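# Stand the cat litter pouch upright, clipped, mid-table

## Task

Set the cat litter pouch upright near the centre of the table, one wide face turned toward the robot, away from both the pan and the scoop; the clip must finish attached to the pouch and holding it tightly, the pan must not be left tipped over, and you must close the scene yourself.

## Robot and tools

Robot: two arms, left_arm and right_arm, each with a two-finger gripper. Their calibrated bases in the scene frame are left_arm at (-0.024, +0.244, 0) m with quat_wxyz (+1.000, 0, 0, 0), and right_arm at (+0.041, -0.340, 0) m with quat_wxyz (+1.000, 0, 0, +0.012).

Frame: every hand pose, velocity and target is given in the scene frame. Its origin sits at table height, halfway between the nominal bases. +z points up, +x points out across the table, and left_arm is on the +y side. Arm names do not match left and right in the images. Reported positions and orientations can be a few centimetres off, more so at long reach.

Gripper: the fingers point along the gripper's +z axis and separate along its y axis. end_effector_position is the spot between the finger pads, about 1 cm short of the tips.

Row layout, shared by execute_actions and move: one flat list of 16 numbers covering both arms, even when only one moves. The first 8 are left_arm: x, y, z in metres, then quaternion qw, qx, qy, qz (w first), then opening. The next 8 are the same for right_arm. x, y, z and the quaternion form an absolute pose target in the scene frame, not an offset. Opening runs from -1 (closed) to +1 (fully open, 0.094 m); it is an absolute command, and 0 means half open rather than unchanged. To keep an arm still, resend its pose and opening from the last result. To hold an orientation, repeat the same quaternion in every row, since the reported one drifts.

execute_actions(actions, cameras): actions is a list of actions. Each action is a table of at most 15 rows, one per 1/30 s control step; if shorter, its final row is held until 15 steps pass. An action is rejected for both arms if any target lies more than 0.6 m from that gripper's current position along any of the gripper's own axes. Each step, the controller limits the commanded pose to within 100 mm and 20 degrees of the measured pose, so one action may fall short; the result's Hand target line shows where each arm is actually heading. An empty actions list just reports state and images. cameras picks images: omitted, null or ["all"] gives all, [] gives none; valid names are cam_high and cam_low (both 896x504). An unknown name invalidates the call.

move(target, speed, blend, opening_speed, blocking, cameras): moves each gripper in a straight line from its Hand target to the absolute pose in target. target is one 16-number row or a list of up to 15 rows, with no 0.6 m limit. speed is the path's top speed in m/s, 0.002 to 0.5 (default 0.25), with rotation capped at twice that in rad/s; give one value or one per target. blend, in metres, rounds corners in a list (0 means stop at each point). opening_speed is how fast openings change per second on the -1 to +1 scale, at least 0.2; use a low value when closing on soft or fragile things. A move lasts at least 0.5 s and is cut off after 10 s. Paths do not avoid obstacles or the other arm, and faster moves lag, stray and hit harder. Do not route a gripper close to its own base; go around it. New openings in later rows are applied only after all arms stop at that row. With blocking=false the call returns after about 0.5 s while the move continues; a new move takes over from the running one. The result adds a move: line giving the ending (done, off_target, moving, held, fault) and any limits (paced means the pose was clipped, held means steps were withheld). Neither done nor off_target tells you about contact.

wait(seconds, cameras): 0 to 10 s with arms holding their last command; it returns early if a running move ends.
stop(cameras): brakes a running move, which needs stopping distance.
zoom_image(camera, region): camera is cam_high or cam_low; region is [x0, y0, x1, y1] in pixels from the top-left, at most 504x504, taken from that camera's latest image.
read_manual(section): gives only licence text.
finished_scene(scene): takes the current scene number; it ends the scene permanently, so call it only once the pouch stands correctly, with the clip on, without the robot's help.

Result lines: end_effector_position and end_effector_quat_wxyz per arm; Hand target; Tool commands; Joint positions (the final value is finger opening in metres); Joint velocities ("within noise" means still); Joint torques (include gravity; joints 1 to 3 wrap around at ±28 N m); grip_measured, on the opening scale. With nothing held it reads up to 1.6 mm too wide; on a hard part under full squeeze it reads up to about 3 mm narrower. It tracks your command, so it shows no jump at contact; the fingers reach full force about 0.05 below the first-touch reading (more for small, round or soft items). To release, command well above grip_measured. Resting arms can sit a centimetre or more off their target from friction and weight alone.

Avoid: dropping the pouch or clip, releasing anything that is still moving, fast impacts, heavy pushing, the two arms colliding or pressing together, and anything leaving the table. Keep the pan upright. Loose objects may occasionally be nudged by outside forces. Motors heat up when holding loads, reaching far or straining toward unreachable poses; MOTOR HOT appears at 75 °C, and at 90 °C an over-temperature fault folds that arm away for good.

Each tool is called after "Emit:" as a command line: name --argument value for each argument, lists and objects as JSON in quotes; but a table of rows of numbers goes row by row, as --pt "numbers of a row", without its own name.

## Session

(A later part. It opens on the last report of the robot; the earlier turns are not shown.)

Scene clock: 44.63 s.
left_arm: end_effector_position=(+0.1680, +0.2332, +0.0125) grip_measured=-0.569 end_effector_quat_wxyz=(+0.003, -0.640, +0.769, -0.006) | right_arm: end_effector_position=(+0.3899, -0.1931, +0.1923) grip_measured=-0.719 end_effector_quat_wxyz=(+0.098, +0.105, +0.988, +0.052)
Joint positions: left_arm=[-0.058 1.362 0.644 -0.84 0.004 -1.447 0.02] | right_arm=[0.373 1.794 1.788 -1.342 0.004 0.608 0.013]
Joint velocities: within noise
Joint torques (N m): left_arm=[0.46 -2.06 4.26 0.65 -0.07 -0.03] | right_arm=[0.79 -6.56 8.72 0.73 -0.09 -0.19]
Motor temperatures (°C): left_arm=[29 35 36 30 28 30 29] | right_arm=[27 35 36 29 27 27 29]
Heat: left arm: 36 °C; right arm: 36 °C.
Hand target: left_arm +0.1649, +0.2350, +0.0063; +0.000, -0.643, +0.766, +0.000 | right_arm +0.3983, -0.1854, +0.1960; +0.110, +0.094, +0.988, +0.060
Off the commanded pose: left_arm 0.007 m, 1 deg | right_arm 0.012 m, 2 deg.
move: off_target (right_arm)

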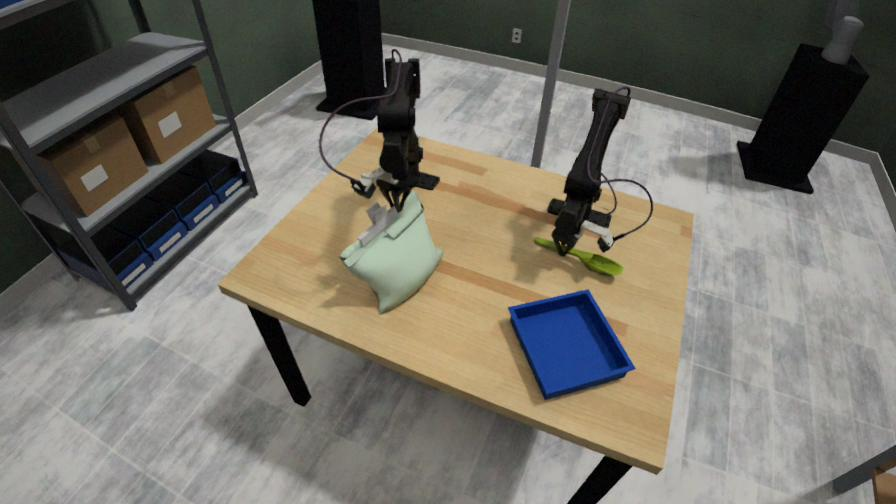

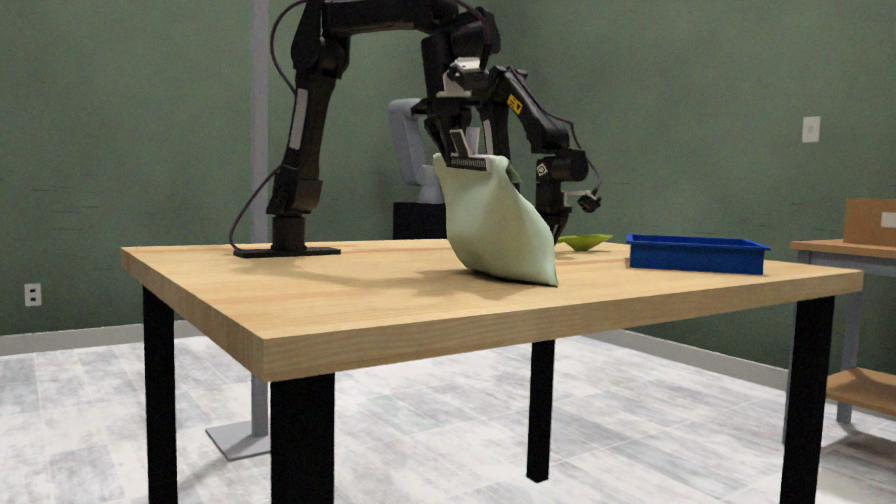

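Emit:
move --pt "0.165 0.235 0.006 0 -0.6428 0.7660 0 -0.2 0.3986 -0.1383 0.205 0.10101 -0.05517 0.99159 0.05831 -0.95" --pt "0.165 0.235 0.09 0 -0.6428 0.7660 0 -0.2 0.3644 -0.0986 0.211 0.09084 -0.23594 0.96517 0.06736 -0.95" --speed '[0.1, 0.13]' --blend 0.01

Emit:
zoom_image --camera "cam_low" --region '[330, 150, 630, 300]'

Emit:
zoom_image --camera "cam_high" --region '[310, 160, 630, 310]'

Scene clock: 54.10 s.
left_arm: end_effector_position=(+0.1624, +0.2333, +0.0817) grip_measured=-0.201 end_effector_quat_wxyz=(-0.009, -0.640, +0.768, +0.005) | right_arm: end_effector_position=(+0.3787, -0.1094, +0.2040) grip_measured=-0.719 end_effector_quat_wxyz=(+0.109, -0.211, +0.970, +0.049)
Joint positions: left_arm=[-0.058 1.275 0.871 -1.188 0.005 -1.447 0.038] | right_arm=[0.568 1.922 2 -1.411 -0.01 0.164 0.013]
Joint velocities: within noise
Joint torques (N m): left_arm=[0.32 -3.89 8.06 0.23 -0.11 0] | right_arm=[1.91 -8.84 9.06 0.06 -0.63 -0.28]
Motor temperatures (°C): left_arm=[29 33 36 30 28 30 29] | right_arm=[27 36 36 29 26 27 29]
Heat: left arm: 36 °C; right arm: 36 °C.
Hand target: left_arm +0.1650, +0.2349, +0.0898; +0.000, -0.643, +0.766, +0.000 | right_arm +0.3645, -0.0991, +0.2110; +0.093, -0.235, +0.965, +0.068
Off the commanded pose: left_arm 0.009 m, 1 deg | right_arm 0.019 m, 4 deg.
move: off_target (right_arm); blend cut to 0 m at target 1

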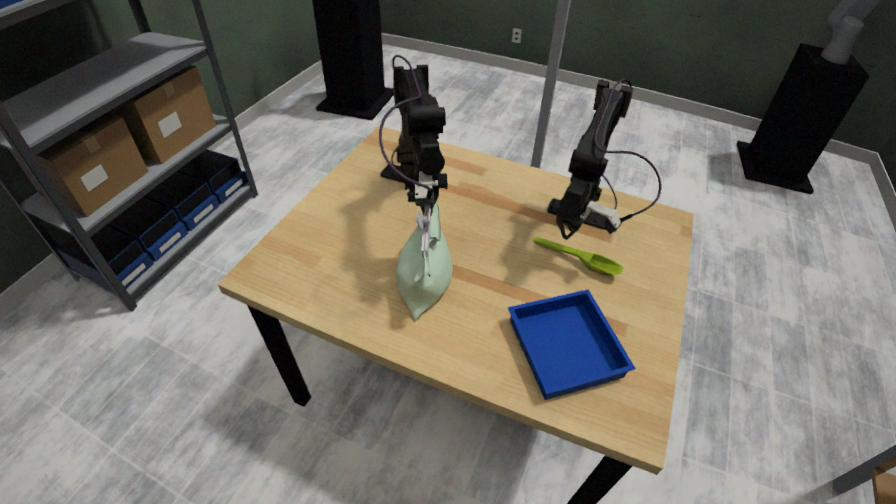

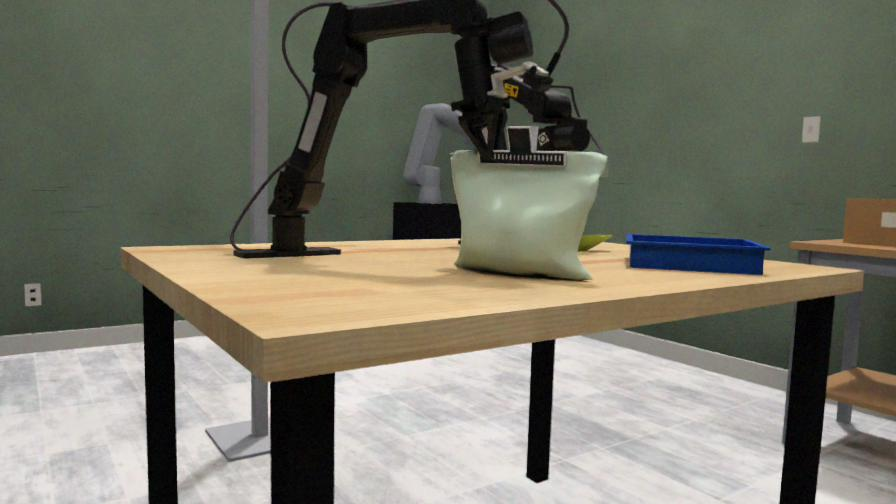

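Scaled by 1.680.

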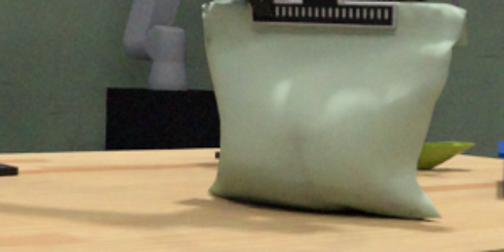

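Scaled by 1.575.

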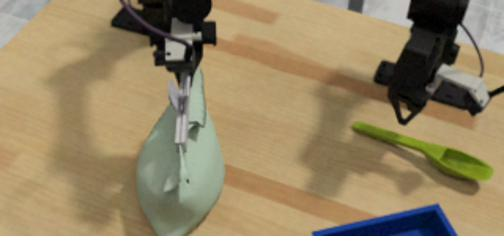

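Emit:
move --pt "0.165 0.28 0.13 0 -0.6428 0.7660 0 -0.2 0.3485 -0.0903 0.212 0.08429 -0.40979 0.90579 0.06702 -0.95" --pt "0.165 0.34 0.16 0 -0.6428 0.7660 0 -0.2 0.3057 -0.0589 0.212 0.07566 -0.56885 0.81559 0.07417 -0.95" --pt "0.17 0.40 0.17 0 -0.6428 0.7660 0 -0.2 0.2600 -0.0270 0.212 0.07391 -0.70324 0.70324 0.07391 -0.95" --speed 0.14 --blend 0.015

Emit:
zoom_image --camera "cam_low" --region '[380, 120, 650, 300]'

Emit:
zoom_image --camera "cam_high" --region '[370, 160, 640, 310]'

Scene clock: 58.93 s.
left_arm: end_effector_position=(+0.1690, +0.3967, +0.1659) grip_measured=-0.201 end_effector_quat_wxyz=(-0.002, -0.643, +0.766, -0.003) | right_arm: end_effector_position=(+0.2801, -0.0390, +0.1996) grip_measured=-0.720 end_effector_quat_wxyz=(+0.065, -0.682, +0.728, +0.036)
Joint positions: left_arm=[0.669 1.484 1.373 -1.464 0.005 -0.729 0.038] | right_arm=[0.846 1.922 2 -1.512 -0.056 -0.631 0.013]
Joint velocities: within noise
Joint torques (N m): left_arm=[0.21 -3.9 8.25 0.36 -0.1 0.11] | right_arm=[2.19 -11.15 5.82 0.34 -0.87 -0.41]
Motor temperatures (°C): left_arm=[29 33 37 30 28 30 29] | right_arm=[27 38 36 29 27 27 29]
Heat: left arm: 37 °C; right arm: 38 °C.
Hand target: left_arm +0.1701, +0.3999, +0.1700; +0.000, -0.643, +0.766, +0.000 | right_arm +0.2603, -0.0279, +0.2120; -0.074, +0.703, -0.703, -0.073
Off the commanded pose: left_arm 0.005 m, 0 deg | right_arm 0.026 m, 6 deg.
move: off_target (right_arm)

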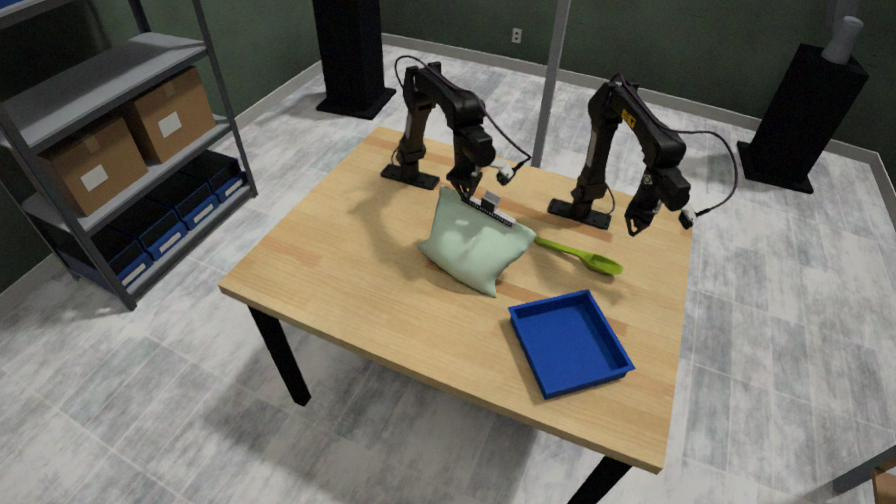

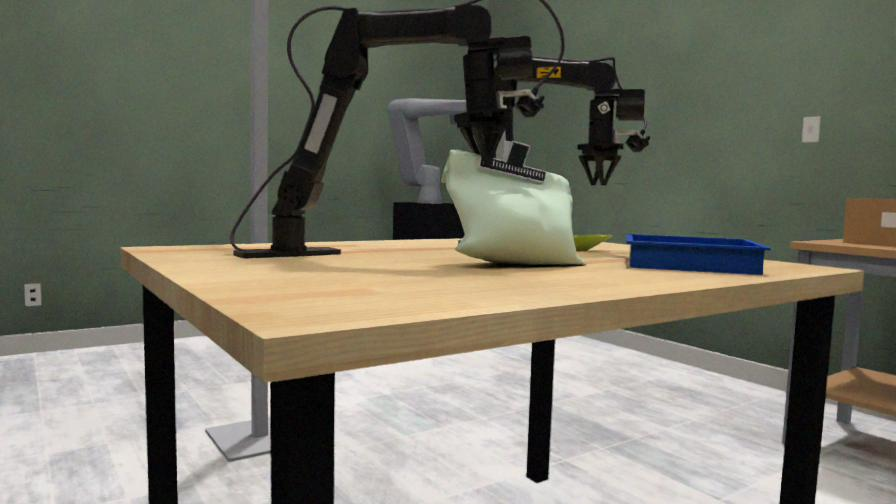

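Scaled by 1.867.

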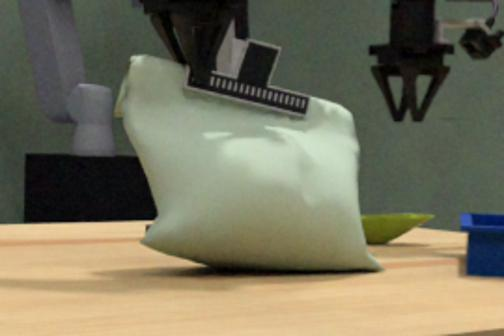

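Scaled by 1.867.

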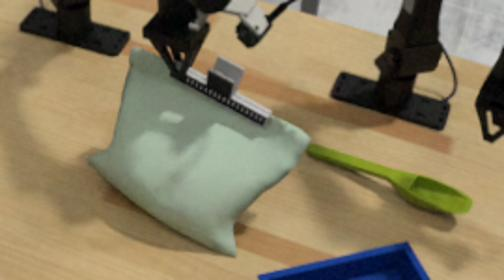

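Emit:
move --target '[0.17, 0.40, 0.17, 0, -0.6428, 0.7660, 0, -0.2, 0.1700, -0.0150, 0.205, 0.07391, -0.70324, 0.70324, 0.07391, -0.95]' --speed 0.07

Emit:
zoom_image --camera "cam_low" --region '[380, 120, 650, 300]'

Emit:
zoom_image --camera "cam_high" --region '[370, 160, 640, 310]'

Scene clock: 61.57 s.
left_arm: end_effector_position=(+0.1688, +0.3965, +0.1659) grip_measured=-0.201 end_effector_quat_wxyz=(-0.002, -0.643, +0.766, -0.003) | right_arm: end_effector_position=(+0.1892, -0.0220, +0.1906) grip_measured=-0.720 end_effector_quat_wxyz=(-0.061, +0.692, -0.719, -0.033)
Joint positions: left_arm=[0.669 1.484 1.373 -1.465 0.005 -0.728 0.038] | right_arm=[1.098 1.767 1.764 -1.43 -0.019 -0.409 0.013]
Joint velocities: within noise
Joint torques (N m): left_arm=[0.24 -3.85 8.5 0.3 -0.06 0.07] | right_arm=[2.11 -11.18 5.29 0.5 -0.82 -0.16]
Motor temperatures (°C): left_arm=[29 33 37 30 28 30 29] | right_arm=[27 39 35 29 27 27 29]
Heat: left arm: 37 °C; right arm: 39 °C.
Hand target: left_arm +0.1700, +0.3999, +0.1700; +0.000, -0.643, +0.766, +0.000 | right_arm +0.1704, -0.0157, +0.2049; -0.073, +0.704, -0.703, -0.073
Off the commanded pose: left_arm 0.006 m, 0 deg | right_arm 0.025 m, 5 deg.
move: off_target (right_arm)

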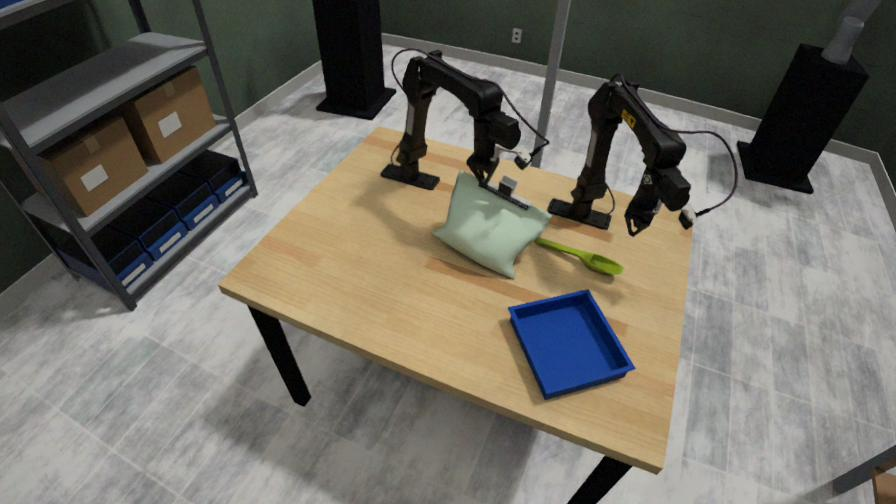

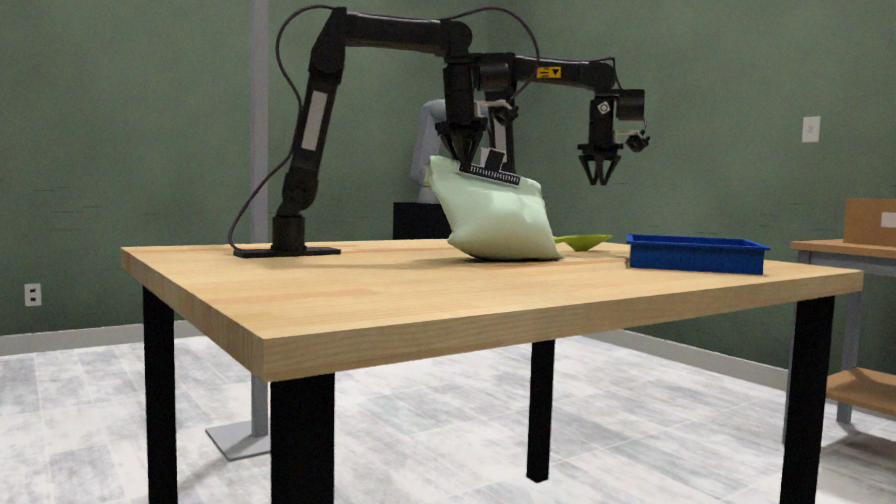

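Scaled by 1.867.

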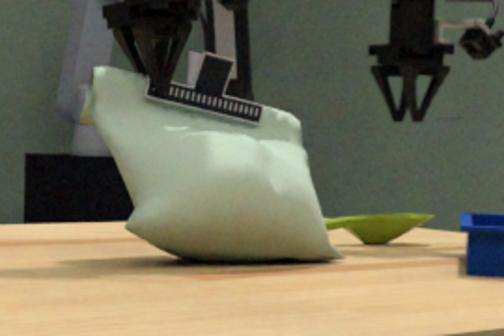

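Scaled by 1.867.

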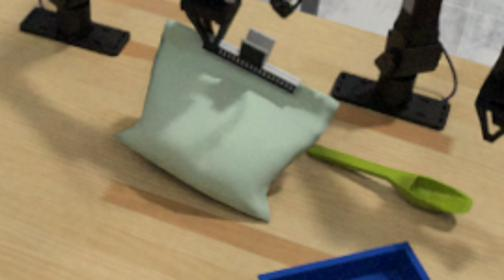

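Emit:
move --pt "0.17 0.40 0.17 0 -0.6428 0.7660 0 -0.2 0.1500 -0.0160 0.203 0.0923 -0.70106 0.70106 0.0923 -0.95" --pt "0.17 0.40 0.17 0 -0.6428 0.7660 0 -0.2 0.2250 -0.0340 0.211 0.1106 -0.6984 0.6984 0.1106 -0.95" --pt "0.17 0.40 0.17 0 -0.6428 0.7660 0 -0.2 0.2850 -0.0390 0.214 0.1106 -0.6984 0.6984 0.1106 -0.95" --speed 0.07 --blend 0.005

Emit:
zoom_image --camera "cam_low" --region '[380, 120, 650, 300]'

Emit:
zoom_image --camera "cam_high" --region '[370, 160, 640, 310]'

Scene clock: 65.30 s.
left_arm: end_effector_position=(+0.1687, +0.3964, +0.1659) grip_measured=-0.201 end_effector_quat_wxyz=(-0.002, -0.643, +0.766, -0.003) | right_arm: end_effector_position=(+0.2786, -0.0527, +0.2047) grip_measured=-0.720 end_effector_quat_wxyz=(-0.084, +0.696, -0.707, -0.094)
Joint positions: left_arm=[0.669 1.484 1.373 -1.466 0.005 -0.728 0.038] | right_arm=[0.764 1.829 1.881 -1.449 -0.185 -0.75 0.013]
Joint velocities: within noise
Joint torques (N m): left_arm=[0.39 -3.81 8.02 0.31 -0.08 0.02] | right_arm=[-0.39 -7.38 9.1 0.73 -0.59 -0.13]
Motor temperatures (°C): left_arm=[29 33 38 30 28 30 29] | right_arm=[27 39 36 29 27 27 29]
Heat: left arm: 38 °C; right arm: 39 °C.
Hand target: left_arm +0.1700, +0.3999, +0.1700; +0.000, -0.643, +0.766, +0.000 | right_arm +0.2847, -0.0397, +0.2143; -0.111, +0.699, -0.698, -0.110
Off the commanded pose: left_arm 0.006 m, 0 deg | right_arm 0.018 m, 4 deg.
move: off_target (right_arm)

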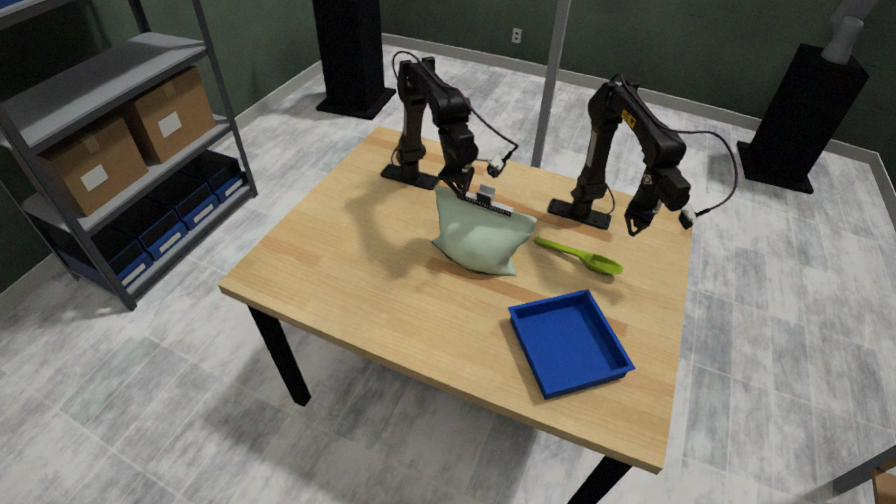

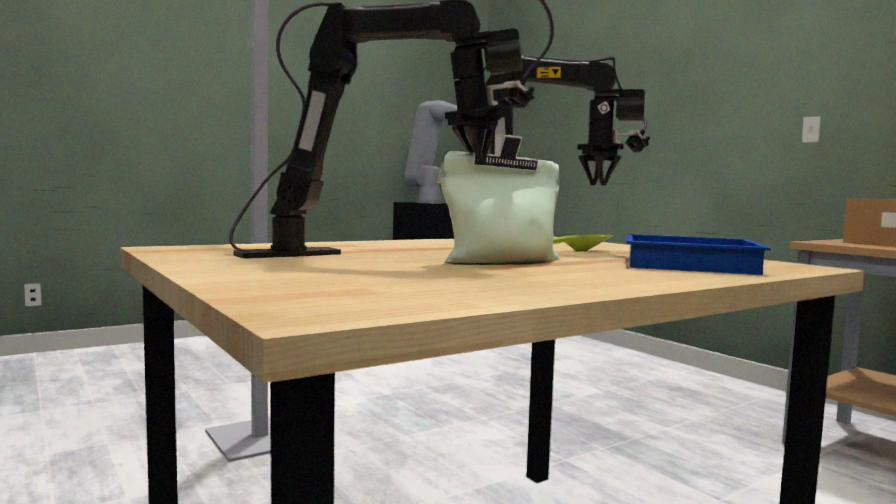

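Scaled by 1.867.

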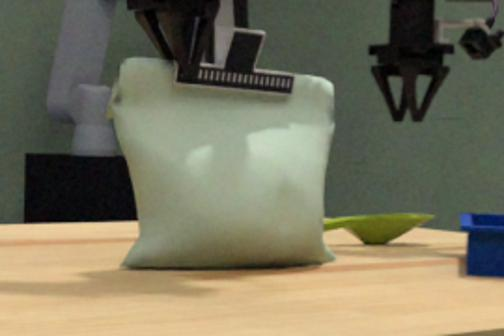

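Scaled by 1.867.

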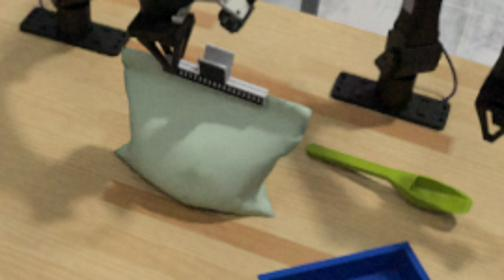

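Emit:
execute_actions --actions '[]' --cameras '["cam_high","cam_low"]'

Scene clock: 66.23 s.
left_arm: end_effector_position=(+0.1687, +0.3964, +0.1659) grip_measured=-0.201 end_effector_quat_wxyz=(-0.002, -0.643, +0.766, -0.003) | right_arm: end_effector_position=(+0.2785, -0.0527, +0.2047) grip_measured=-0.720 end_effector_quat_wxyz=(-0.084, +0.696, -0.707, -0.094)
Joint positions: left_arm=[0.669 1.484 1.373 -1.466 0.005 -0.728 0.038] | right_arm=[0.764 1.829 1.881 -1.45 -0.185 -0.75 0.013]
Joint velocities: within noise
Joint torques (N m): left_arm=[0.31 -4.12 8.27 0.34 -0.09 0.03] | right_arm=[-0.23 -7.31 9.14 0.75 -0.57 -0.11]
Motor temperatures (°C): left_arm=[29 33 38 30 28 30 29] | right_arm=[27 39 36 29 27 27 29]
Heat: left arm: 38 °C; right arm: 39 °C.
Hand target: left_arm +0.1700, +0.3999, +0.1700; +0.000, -0.643, +0.766, +0.000 | right_arm +0.2846, -0.0397, +0.2143; -0.111, +0.699, -0.698, -0.110
Tool commands: left_gripper/opening=-0.2 right_gripper/opening=-0.95
Off the commanded pose: left_arm 0.006 m, 0 deg | right_arm 0.018 m, 4 deg.

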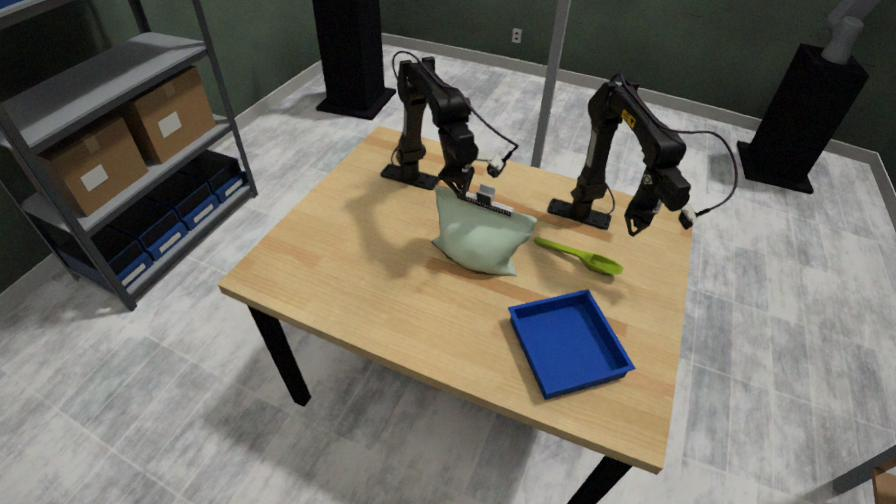

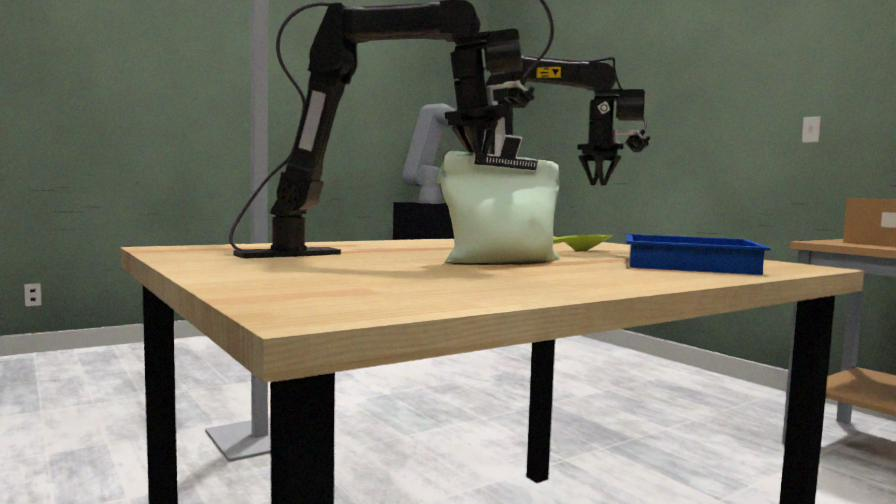

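Emit:
zoom_image --camera "cam_high" --region '[400, 150, 580, 300]'

Emit:
zoom_image --camera "cam_low" --region '[400, 90, 660, 290]'

Scaled by 2.800.

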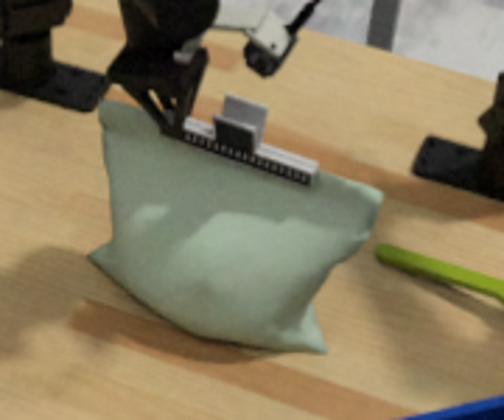

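Scaled by 1.938.

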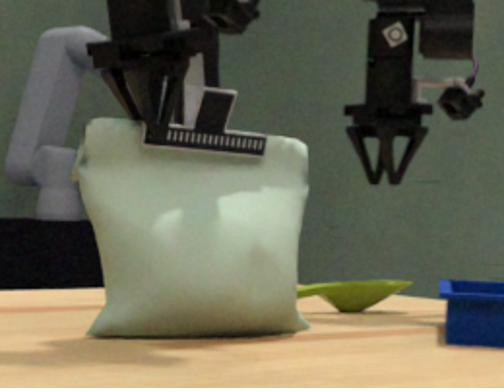

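Emit:
move --pt "0.17 0.40 0.17 0 -0.6428 0.7660 0 -0.2 0.298 -0.040 0.209 0.1106 -0.6984 0.6984 0.1106 -0.95" --pt "0.17 0.40 0.17 0 -0.6428 0.7660 0 -0.2 0.315 -0.040 0.206 0.1106 -0.6984 0.6984 0.1106 -0.95" --speed 0.06 --blend 0.01 --cameras '["cam_high","cam_low"]'

Emit:
zoom_image --camera "cam_high" --region '[400, 150, 580, 300]'

Emit:
zoom_image --camera "cam_low" --region '[400, 90, 660, 290]'

Scene clock: 68.43 s.
left_arm: end_effector_position=(+0.1687, +0.3964, +0.1659) grip_measured=-0.201 end_effector_quat_wxyz=(-0.002, -0.643, +0.766, -0.003) | right_arm: end_effector_position=(+0.3044, -0.0549, +0.2014) grip_measured=-0.720 end_effector_quat_wxyz=(-0.083, +0.698, -0.704, -0.097)
Joint positions: left_arm=[0.669 1.484 1.373 -1.466 0.005 -0.728 0.038] | right_arm=[0.705 1.908 1.971 -1.477 -0.203 -0.818 0.013]
Joint velocities: within noise
Joint torques (N m): left_arm=[0.18 -3.84 8.13 0.33 -0.1 0.04] | right_arm=[-0.53 -7.28 8.51 0.84 -0.5 -0.06]
Motor temperatures (°C): left_arm=[29 33 38 30 28 30 29] | right_arm=[27 39 36 29 27 27 29]
Heat: left arm: 38 °C; right arm: 39 °C.
Hand target: left_arm +0.1700, +0.3999, +0.1700; +0.000, -0.643, +0.766, +0.000 | right_arm +0.3144, -0.0407, +0.2064; -0.111, +0.699, -0.698, -0.110
Off the commanded pose: left_arm 0.006 m, 0 deg | right_arm 0.019 m, 4 deg.
move: off_target (right_arm); blend cut to 0.0072 m at target 1

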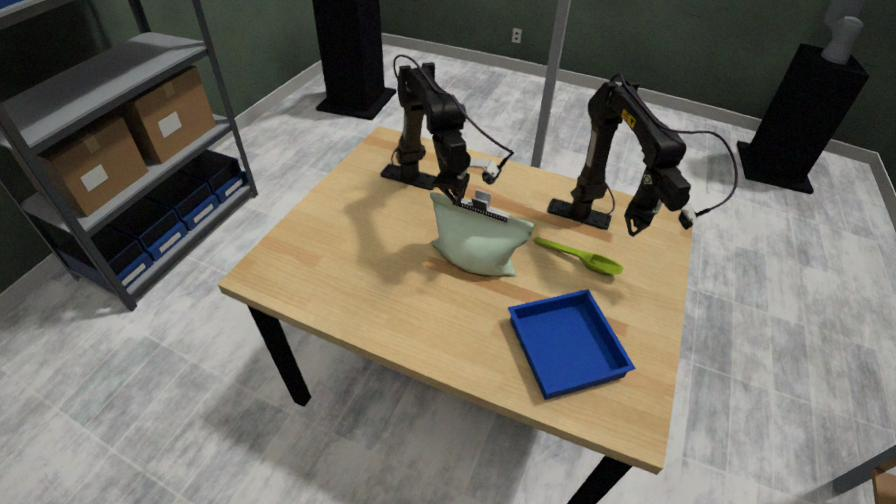

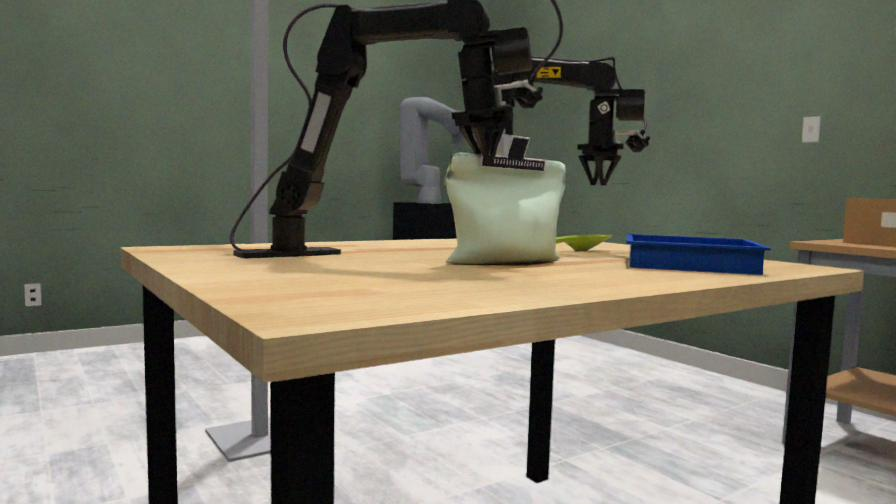

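Scaled by 2.800.

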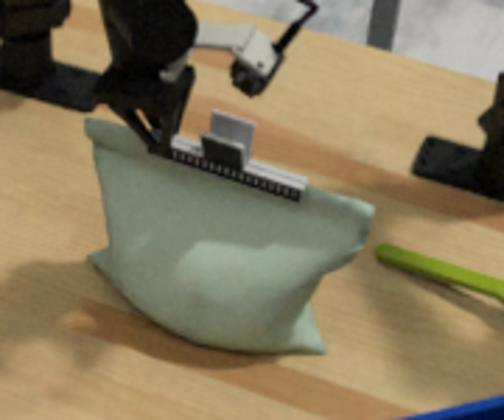

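Scaled by 1.938.

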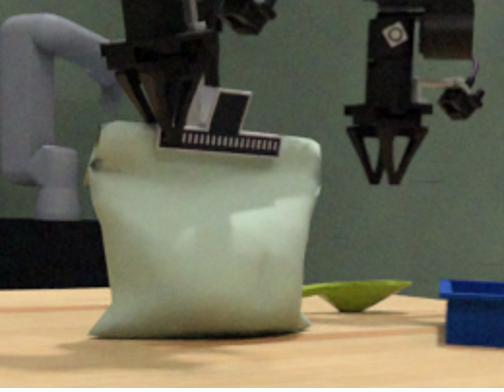

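Emit:
move --pt "0.17 0.40 0.17 0 -0.6428 0.7660 0 -0.2 0.326 -0.048 0.202 0.1106 -0.6984 0.6984 0.1106 -0.95" --pt "0.17 0.40 0.17 0 -0.6428 0.7660 0 -0.2 0.324 -0.048 0.190 0.1106 -0.6984 0.6984 0.1106 -0.95" --speed 0.05 --blend 0.006 --cameras '["cam_high","cam_low"]'

Emit:
zoom_image --camera "cam_high" --region '[400, 150, 580, 300]'

Emit:
zoom_image --camera "cam_low" --region '[400, 90, 660, 290]'

Scene clock: 70.57 s.
left_arm: end_effector_position=(+0.1687, +0.3964, +0.1659) grip_measured=-0.201 end_effector_quat_wxyz=(-0.002, -0.643, +0.766, -0.003) | right_arm: end_effector_position=(+0.3155, -0.0575, +0.1934) grip_measured=-0.720 end_effector_quat_wxyz=(-0.090, +0.699, -0.702, -0.102)
Joint positions: left_arm=[0.669 1.484 1.373 -1.466 0.005 -0.728 0.038] | right_arm=[0.674 1.914 1.943 -1.435 -0.218 -0.85 0.013]
Joint velocities: within noise
Joint torques (N m): left_arm=[0.27 -3.71 8.14 0.31 -0.11 0.04] | right_arm=[-0.5 -8.57 4.62 0.98 -0.43 -0.04]
Motor temperatures (°C): left_arm=[29 33 38 30 28 30 29] | right_arm=[27 38 36 29 27 27 29]
Heat: left arm: 38 °C; right arm: 38 °C.
Hand target: left_arm +0.1701, +0.3999, +0.1700; +0.000, -0.643, +0.766, +0.000 | right_arm +0.3237, -0.0484, +0.1904; -0.110, +0.699, -0.698, -0.110
Off the commanded pose: left_arm 0.006 m, 0 deg | right_arm 0.013 m, 3 deg.
move: off_target (right_arm)

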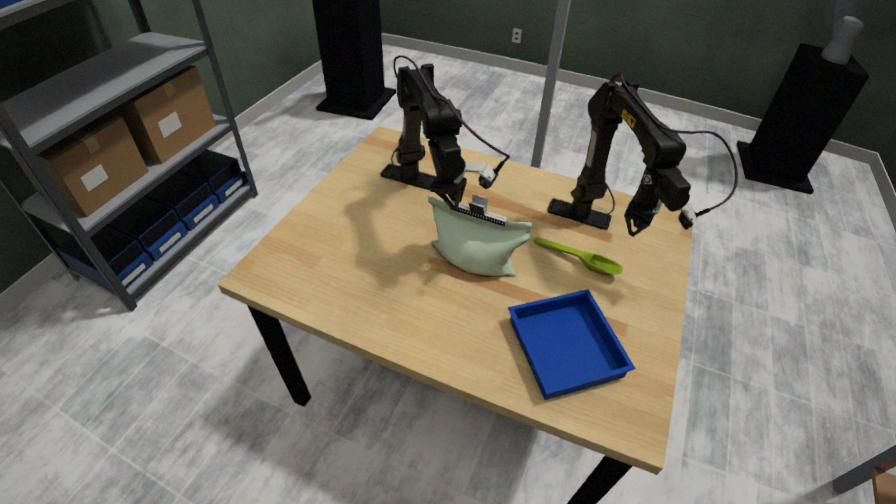

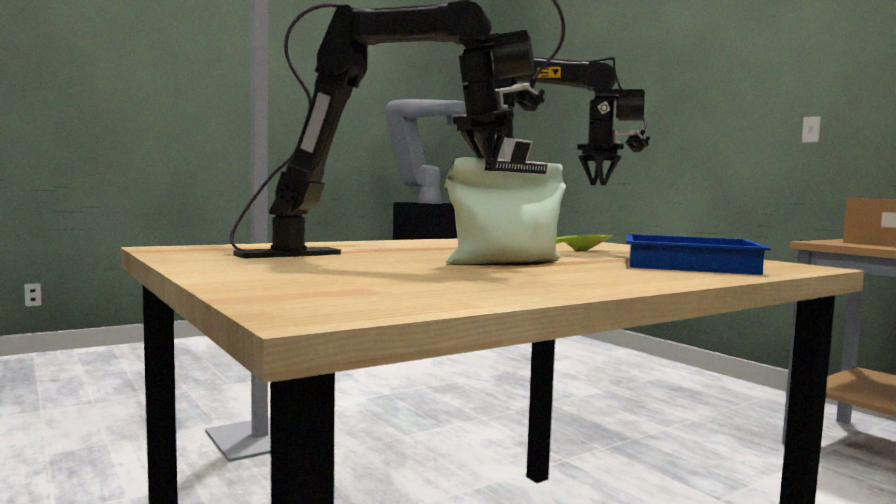

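Scaled by 2.800.

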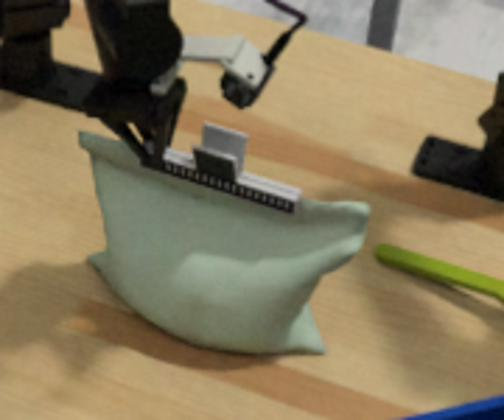

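Scaled by 1.938.

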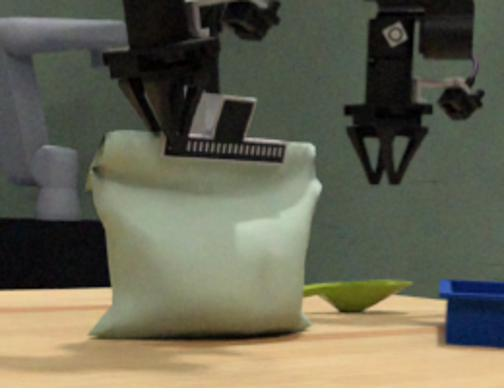

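Emit:
move --pt "0.17 0.40 0.17 0 -0.6428 0.7660 0 -0.2 0.327 -0.054 0.181 0.1106 -0.6984 0.6984 0.1106 -0.95" --speed 0.04 --cameras '["cam_high","cam_low"]'

Emit:
zoom_image --camera "cam_high" --region '[400, 150, 580, 300]'

Emit:
zoom_image --camera "cam_low" --region '[400, 90, 660, 290]'

Scene clock: 71.60 s.
left_arm: end_effector_position=(+0.1687, +0.3964, +0.1659) grip_measured=-0.201 end_effector_quat_wxyz=(-0.002, -0.643, +0.766, -0.003) | right_arm: end_effector_position=(+0.3213, -0.0594, +0.1809) grip_measured=-0.720 end_effector_quat_wxyz=(-0.091, +0.700, -0.701, -0.103)
Joint positions: left_arm=[0.669 1.484 1.373 -1.466 0.005 -0.728 0.038] | right_arm=[0.659 1.914 1.891 -1.386 -0.223 -0.869 0.013]
Joint velocities: within noise
Joint torques (N m): left_arm=[0.39 -3.96 8.24 0.34 -0.03 0.04] | right_arm=[-0.58 -9.61 4.44 0.89 -0.43 -0.06]
Motor temperatures (°C): left_arm=[29 33 38 30 28 30 29] | right_arm=[27 38 36 29 27 27 29]
Heat: left arm: 38 °C; right arm: 38 °C.
Hand target: left_arm +0.1701, +0.3999, +0.1700; +0.000, -0.643, +0.766, +0.000 | right_arm +0.3269, -0.0542, +0.1813; -0.110, +0.699, -0.698, -0.110
Off the commanded pose: left_arm 0.006 m, 0 deg | right_arm 0.008 m, 2 deg.
move: done

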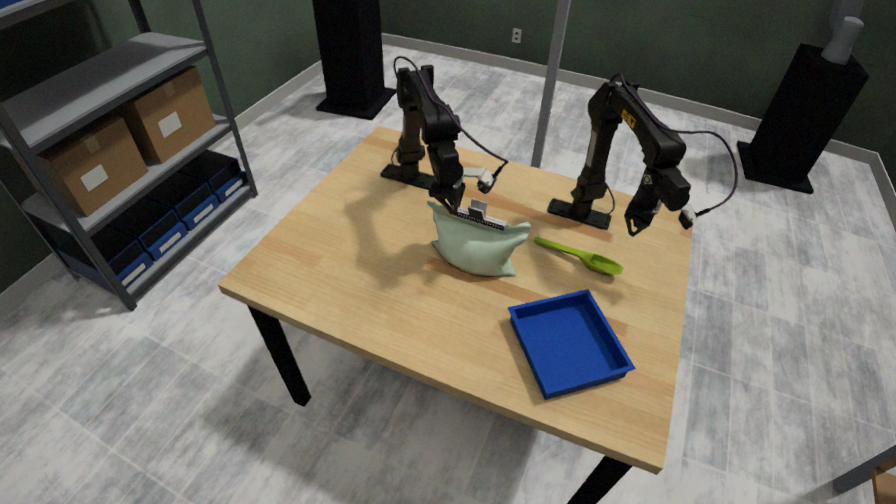

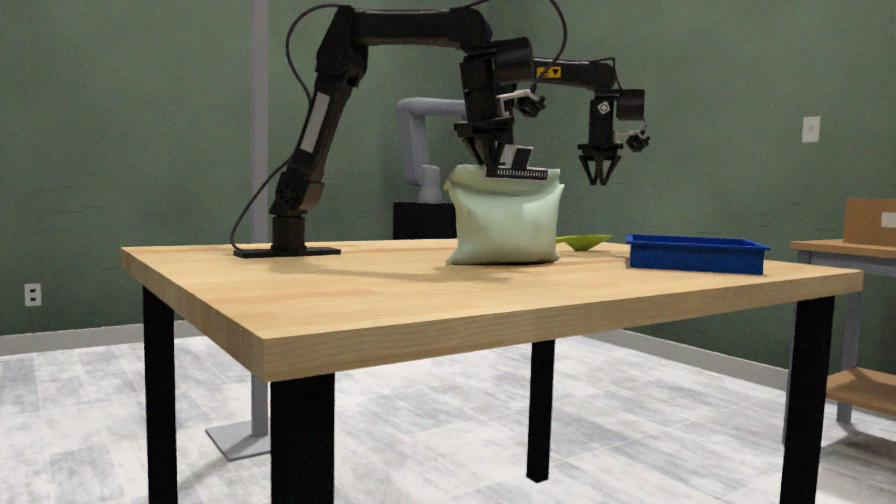

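Scaled by 2.800.

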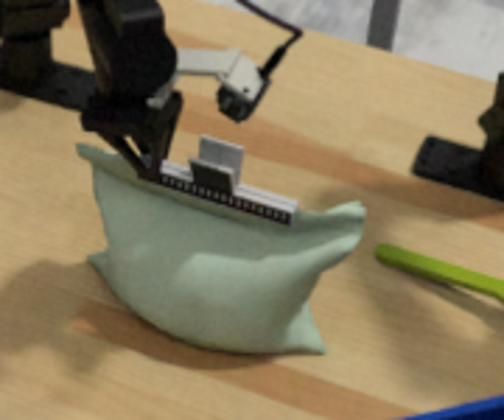

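Scaled by 1.938.

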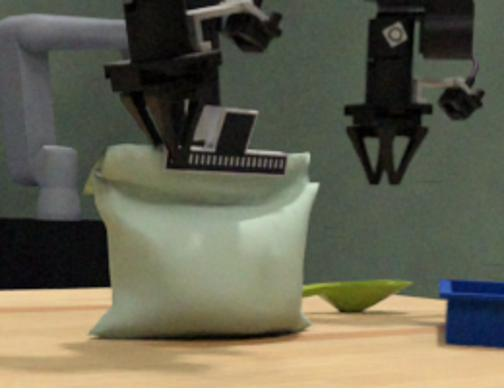

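Emit:
move --pt "0.17 0.40 0.17 0 -0.6428 0.7660 0 -0.2 0.3265 -0.0542 0.181 0.1106 -0.6984 0.6984 0.1106 -0.5" --pt "0.17 0.40 0.17 0 -0.6428 0.7660 0 -0.2 0.3265 -0.0542 0.181 0.1106 -0.6984 0.6984 0.1106 0.1" --speed 0.04 --opening_speed 0.35 --cameras '["cam_high","cam_low"]'

Emit:
zoom_image --camera "cam_high" --region '[400, 150, 580, 300]'

Emit:
zoom_image --camera "cam_low" --region '[400, 90, 660, 290]'

Scene clock: 76.10 s.
left_arm: end_effector_position=(+0.1687, +0.3964, +0.1659) grip_measured=-0.201 end_effector_quat_wxyz=(-0.003, -0.643, +0.766, -0.003) | right_arm: end_effector_position=(+0.3275, -0.0540, +0.1811) grip_measured=+0.098 end_effector_quat_wxyz=(-0.107, +0.701, -0.698, -0.102)
Joint positions: left_arm=[0.669 1.484 1.373 -1.466 0.005 -0.728 0.038] | right_arm=[0.659 1.914 1.886 -1.347 -0.225 -0.87 0.052]
Joint velocities: within noise
Joint torques (N m): left_arm=[0.34 -4.05 8.28 0.36 -0.08 0.04] | right_arm=[-0.69 -9.89 4.48 0.57 -0.43 -0.03]
Motor temperatures (°C): left_arm=[29 32 39 30 28 30 29] | right_arm=[27 38 36 30 27 27 29]
Heat: left arm: 39 °C; right arm: 38 °C.
Hand target: left_arm +0.1700, +0.3999, +0.1700; +0.000, -0.643, +0.766, +0.000 | right_arm +0.3265, -0.0542, +0.1811; -0.110, +0.698, -0.698, -0.111
Off the commanded pose: left_arm 0.006 m, 0 deg | right_arm 0.001 m, 1 deg.
move: done

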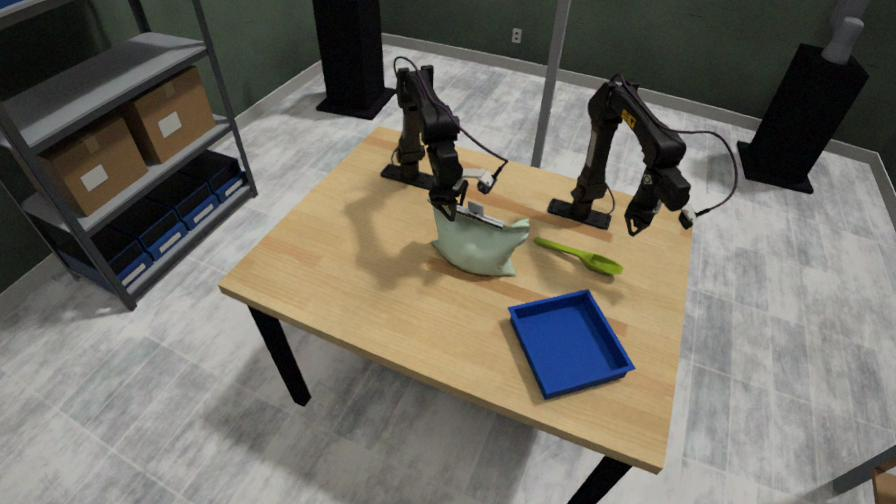

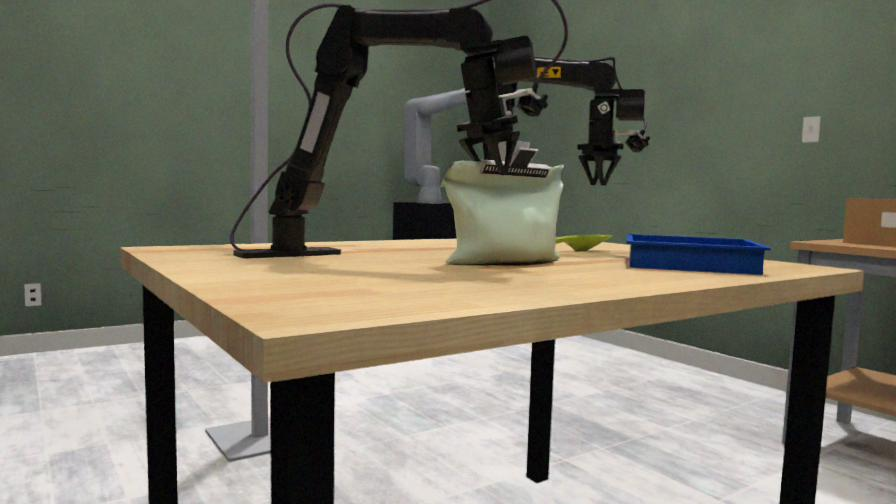

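Scaled by 2.800.

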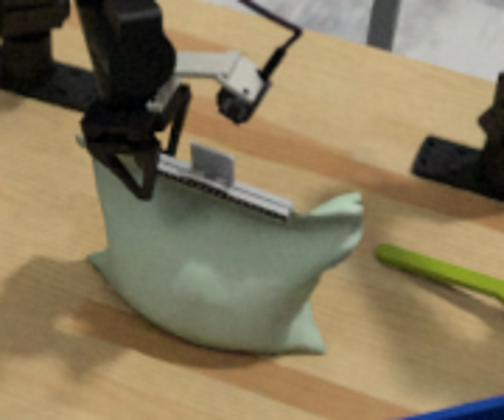

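Scaled by 1.938.

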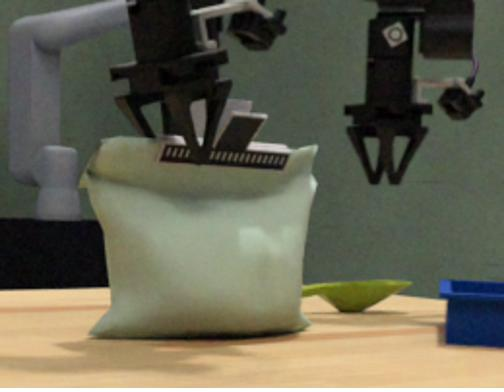

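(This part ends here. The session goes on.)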